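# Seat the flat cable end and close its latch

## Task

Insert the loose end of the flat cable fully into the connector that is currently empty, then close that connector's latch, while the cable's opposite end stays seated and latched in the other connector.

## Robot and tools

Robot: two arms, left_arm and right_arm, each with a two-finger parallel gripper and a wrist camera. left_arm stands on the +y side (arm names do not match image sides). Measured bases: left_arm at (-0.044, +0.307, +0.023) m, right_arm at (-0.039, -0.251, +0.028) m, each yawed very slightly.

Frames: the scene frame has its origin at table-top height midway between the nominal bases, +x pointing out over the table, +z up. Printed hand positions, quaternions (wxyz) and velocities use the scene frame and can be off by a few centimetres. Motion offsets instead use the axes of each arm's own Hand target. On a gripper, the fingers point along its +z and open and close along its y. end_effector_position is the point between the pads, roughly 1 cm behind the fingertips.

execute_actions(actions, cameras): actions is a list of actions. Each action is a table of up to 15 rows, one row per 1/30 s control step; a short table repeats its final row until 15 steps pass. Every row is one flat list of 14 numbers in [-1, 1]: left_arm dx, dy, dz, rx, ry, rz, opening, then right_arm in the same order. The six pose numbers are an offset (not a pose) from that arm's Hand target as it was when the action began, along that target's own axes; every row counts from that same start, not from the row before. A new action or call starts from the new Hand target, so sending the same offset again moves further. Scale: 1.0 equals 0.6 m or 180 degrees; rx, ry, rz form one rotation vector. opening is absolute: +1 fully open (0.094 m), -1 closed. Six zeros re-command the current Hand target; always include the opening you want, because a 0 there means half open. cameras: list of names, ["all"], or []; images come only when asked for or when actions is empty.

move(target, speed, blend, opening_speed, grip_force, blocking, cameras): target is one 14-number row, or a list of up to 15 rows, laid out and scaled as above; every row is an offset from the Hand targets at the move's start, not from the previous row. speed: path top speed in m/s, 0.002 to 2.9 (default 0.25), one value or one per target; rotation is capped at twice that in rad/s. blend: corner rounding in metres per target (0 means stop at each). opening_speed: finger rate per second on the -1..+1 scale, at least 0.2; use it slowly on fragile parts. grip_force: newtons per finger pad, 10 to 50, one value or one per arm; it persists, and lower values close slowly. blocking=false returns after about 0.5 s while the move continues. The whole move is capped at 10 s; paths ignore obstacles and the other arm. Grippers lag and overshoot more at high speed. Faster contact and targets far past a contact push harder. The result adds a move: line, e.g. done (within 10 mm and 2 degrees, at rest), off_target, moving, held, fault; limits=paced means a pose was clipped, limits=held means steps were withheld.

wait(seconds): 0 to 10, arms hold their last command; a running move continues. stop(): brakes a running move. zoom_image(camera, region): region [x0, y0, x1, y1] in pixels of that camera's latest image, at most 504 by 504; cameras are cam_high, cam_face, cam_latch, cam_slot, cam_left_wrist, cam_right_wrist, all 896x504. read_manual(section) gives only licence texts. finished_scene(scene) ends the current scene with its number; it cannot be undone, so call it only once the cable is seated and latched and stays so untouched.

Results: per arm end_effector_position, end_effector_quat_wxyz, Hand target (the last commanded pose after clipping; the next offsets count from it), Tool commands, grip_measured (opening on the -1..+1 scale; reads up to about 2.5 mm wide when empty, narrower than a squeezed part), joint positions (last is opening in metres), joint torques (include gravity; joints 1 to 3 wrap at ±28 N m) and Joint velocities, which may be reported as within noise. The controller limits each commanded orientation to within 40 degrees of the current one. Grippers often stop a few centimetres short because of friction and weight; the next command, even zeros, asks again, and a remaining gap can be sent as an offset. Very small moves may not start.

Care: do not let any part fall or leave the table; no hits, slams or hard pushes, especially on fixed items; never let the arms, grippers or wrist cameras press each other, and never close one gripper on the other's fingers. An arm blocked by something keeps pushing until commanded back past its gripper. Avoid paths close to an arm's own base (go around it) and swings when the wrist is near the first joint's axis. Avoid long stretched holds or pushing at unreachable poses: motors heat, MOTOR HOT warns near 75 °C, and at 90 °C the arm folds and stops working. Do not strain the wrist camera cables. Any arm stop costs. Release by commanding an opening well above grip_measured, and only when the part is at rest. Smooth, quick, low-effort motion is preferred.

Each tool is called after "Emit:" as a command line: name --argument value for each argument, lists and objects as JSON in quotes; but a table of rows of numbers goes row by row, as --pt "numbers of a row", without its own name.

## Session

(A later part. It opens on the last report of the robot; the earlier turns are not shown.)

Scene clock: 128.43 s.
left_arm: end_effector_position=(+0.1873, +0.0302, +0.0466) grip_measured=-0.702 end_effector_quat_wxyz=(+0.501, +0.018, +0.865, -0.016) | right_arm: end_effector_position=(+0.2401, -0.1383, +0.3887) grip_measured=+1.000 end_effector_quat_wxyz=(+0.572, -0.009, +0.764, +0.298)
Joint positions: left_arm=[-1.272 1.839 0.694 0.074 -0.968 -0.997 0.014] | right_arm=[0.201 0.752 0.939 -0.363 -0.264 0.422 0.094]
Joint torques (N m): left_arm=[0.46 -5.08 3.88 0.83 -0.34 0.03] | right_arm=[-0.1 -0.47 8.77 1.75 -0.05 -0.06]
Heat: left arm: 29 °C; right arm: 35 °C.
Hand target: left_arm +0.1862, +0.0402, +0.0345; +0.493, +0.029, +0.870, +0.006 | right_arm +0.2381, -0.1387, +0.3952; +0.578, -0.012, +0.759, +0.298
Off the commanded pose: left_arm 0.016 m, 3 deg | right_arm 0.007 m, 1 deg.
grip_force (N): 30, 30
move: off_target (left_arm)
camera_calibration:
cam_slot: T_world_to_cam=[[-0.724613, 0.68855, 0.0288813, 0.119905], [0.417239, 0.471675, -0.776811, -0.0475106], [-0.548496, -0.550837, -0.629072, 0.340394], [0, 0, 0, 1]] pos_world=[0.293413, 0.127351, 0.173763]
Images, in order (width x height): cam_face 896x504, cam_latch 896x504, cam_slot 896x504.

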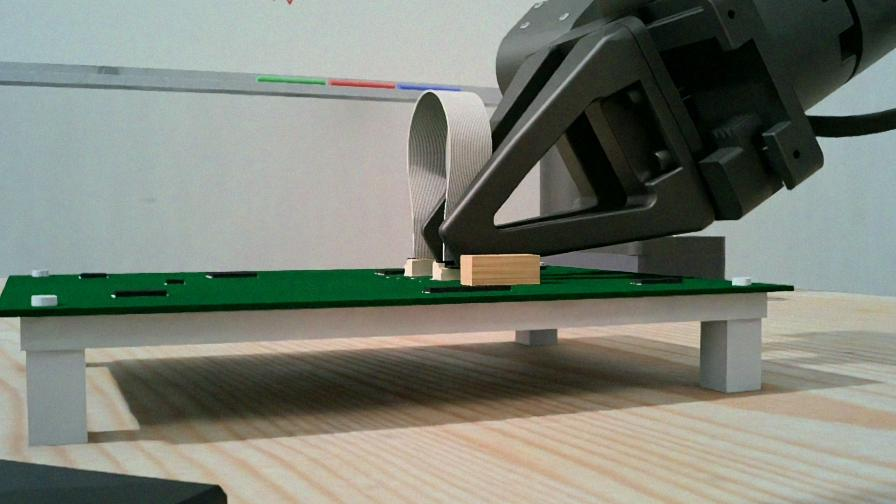

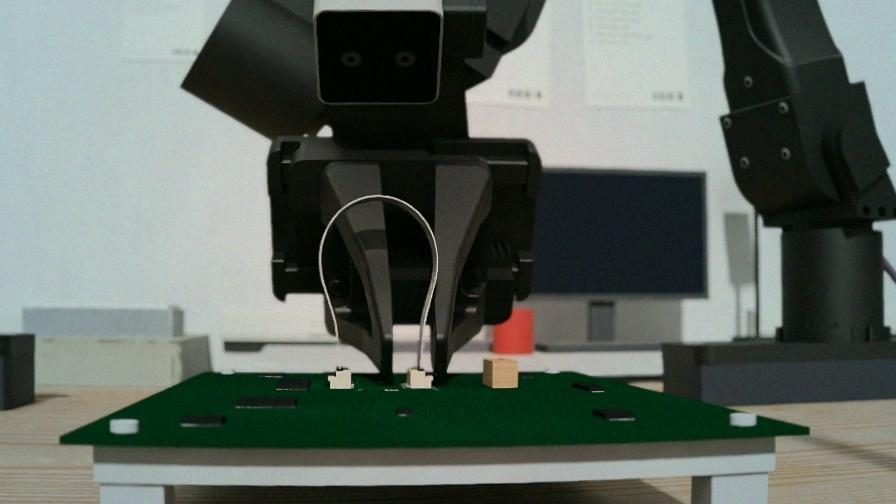

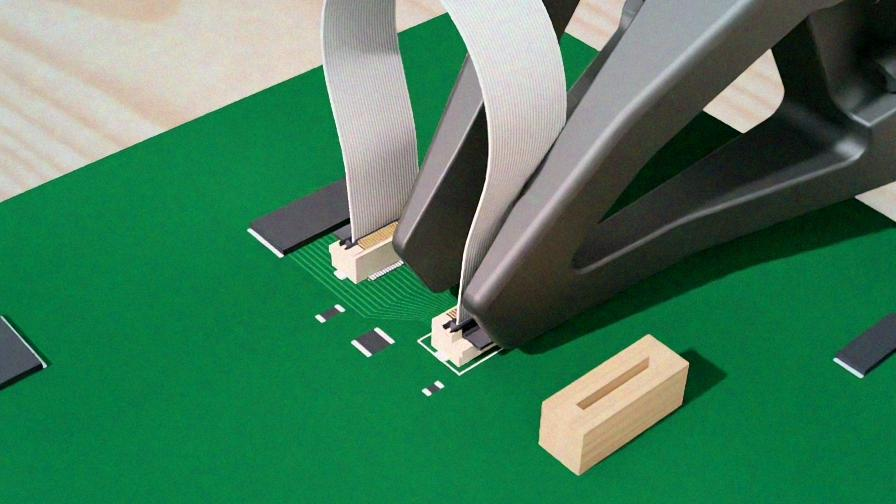

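Emit:
move --pt "-0.0649 -0.0071 -0.0385 0 0 0 -0.7 0 0 0 0 0 0 1" --pt "-0.0748 -0.0061 -0.2002 0 0 0 -0.7 0 0 0 0 0 0 1" --speed 0.06 --blend '[0.005,0]' --cameras '["cam_latch","cam_slot","cam_face"]'

Emit:
zoom_image --camera "cam_latch" --region '[395, 340, 455, 400]'

Emit:
zoom_image --camera "cam_slot" --region '[425, 260, 565, 370]'

Emit:
zoom_image --camera "cam_slot" --region '[320, 180, 460, 290]'

Scene clock: 133.97 s.
left_arm: end_effector_position=(+0.1043, +0.0447, +0.1168) grip_measured=-0.702 end_effector_quat_wxyz=(+0.478, +0.043, +0.877, +0.028) | right_arm: end_effector_position=(+0.2401, -0.1383, +0.3887) grip_measured=+1.000 end_effector_quat_wxyz=(+0.572, -0.009, +0.764, +0.298)
Joint positions: left_arm=[-1.557 1.668 0.931 -0.877 -0.999 -1.514 0.014] | right_arm=[0.201 0.752 0.939 -0.363 -0.264 0.422 0.094]
Joint torques (N m): left_arm=[-0.38 -7.54 9.35 -0.02 -0.81 -0.13] | right_arm=[-0.1 -0.53 8.81 1.77 -0.06 -0.04]
Heat: left arm: 29 °C; right arm: 35 °C.
Hand target: left_arm +0.1060, +0.0361, +0.1347; +0.493, +0.029, +0.870, +0.005 | right_arm +0.2381, -0.1387, +0.3952; +0.578, -0.012, +0.759, +0.298
Off the commanded pose: left_arm 0.020 m, 4 deg | right_arm 0.007 m, 1 deg.
grip_force (N): 30, 30
move: off_target (left_arm)
camera_calibration:
cam_slot: T_world_to_cam=[[-0.724613, 0.68855, 0.0288813, 0.119905], [0.417239, 0.471675, -0.776811, -0.0475106], [-0.548496, -0.550837, -0.629072, 0.340394], [0, 0, 0, 1]] pos_world=[0.293413, 0.127351, 0.173763]
Images, in order (width x height): cam_face 896x504, cam_latch 896x504, cam_slot 896x504.

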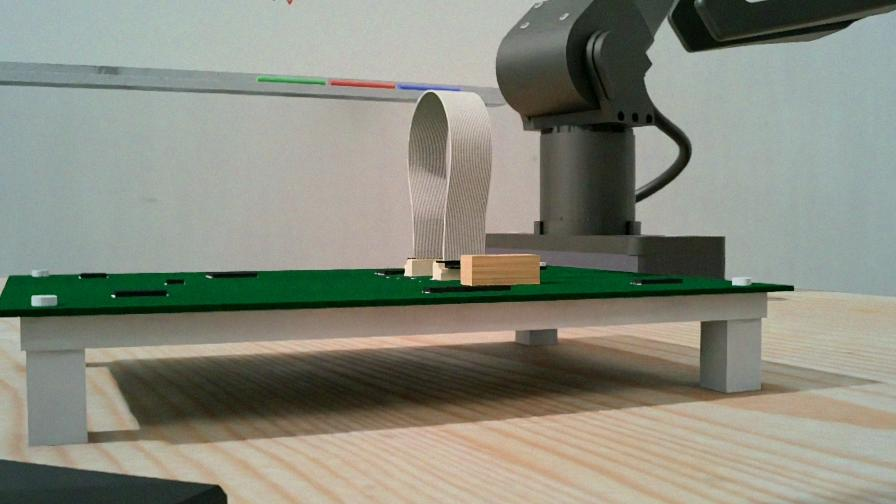

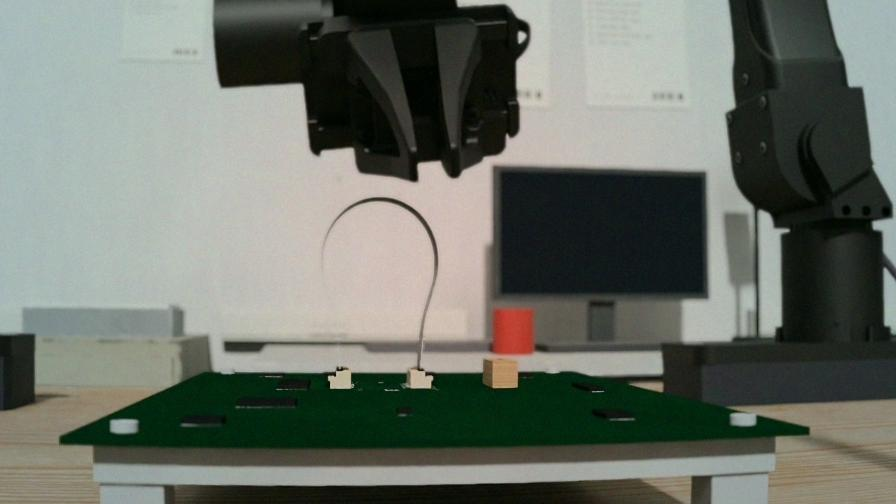

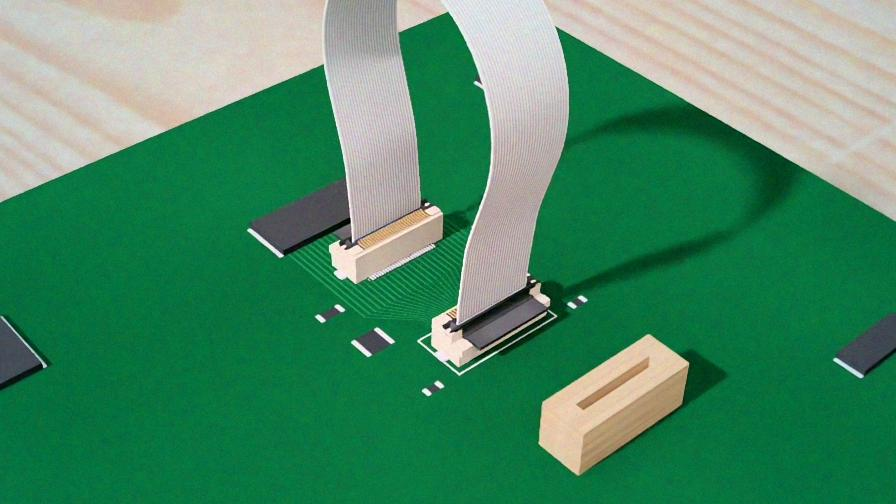

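Scaled by 8.400 from the camera's 896x504 image, which has a finer 1280x720 frame.

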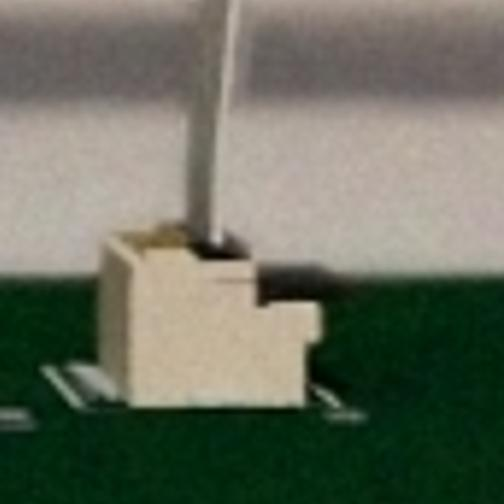

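Scaled by 3.600 from the camera's 896x504 image, which has a finer 1280x720 frame.

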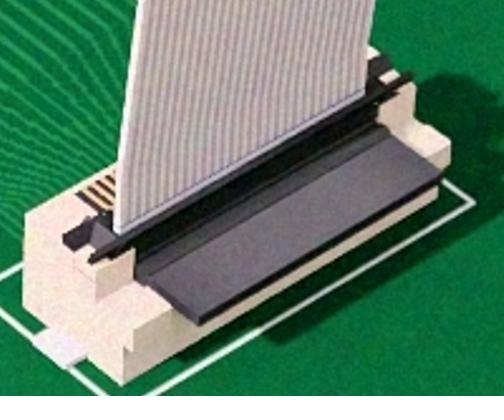

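Scaled by 3.600 from the camera's 896x504 image, which has a finer 1280x720 frame.

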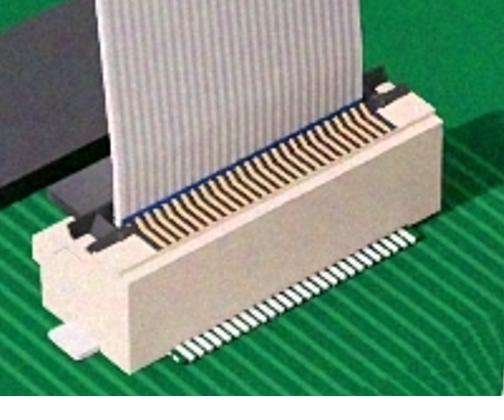

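Emit:
finished_scene --scene 2

The scene is finished: the task was done.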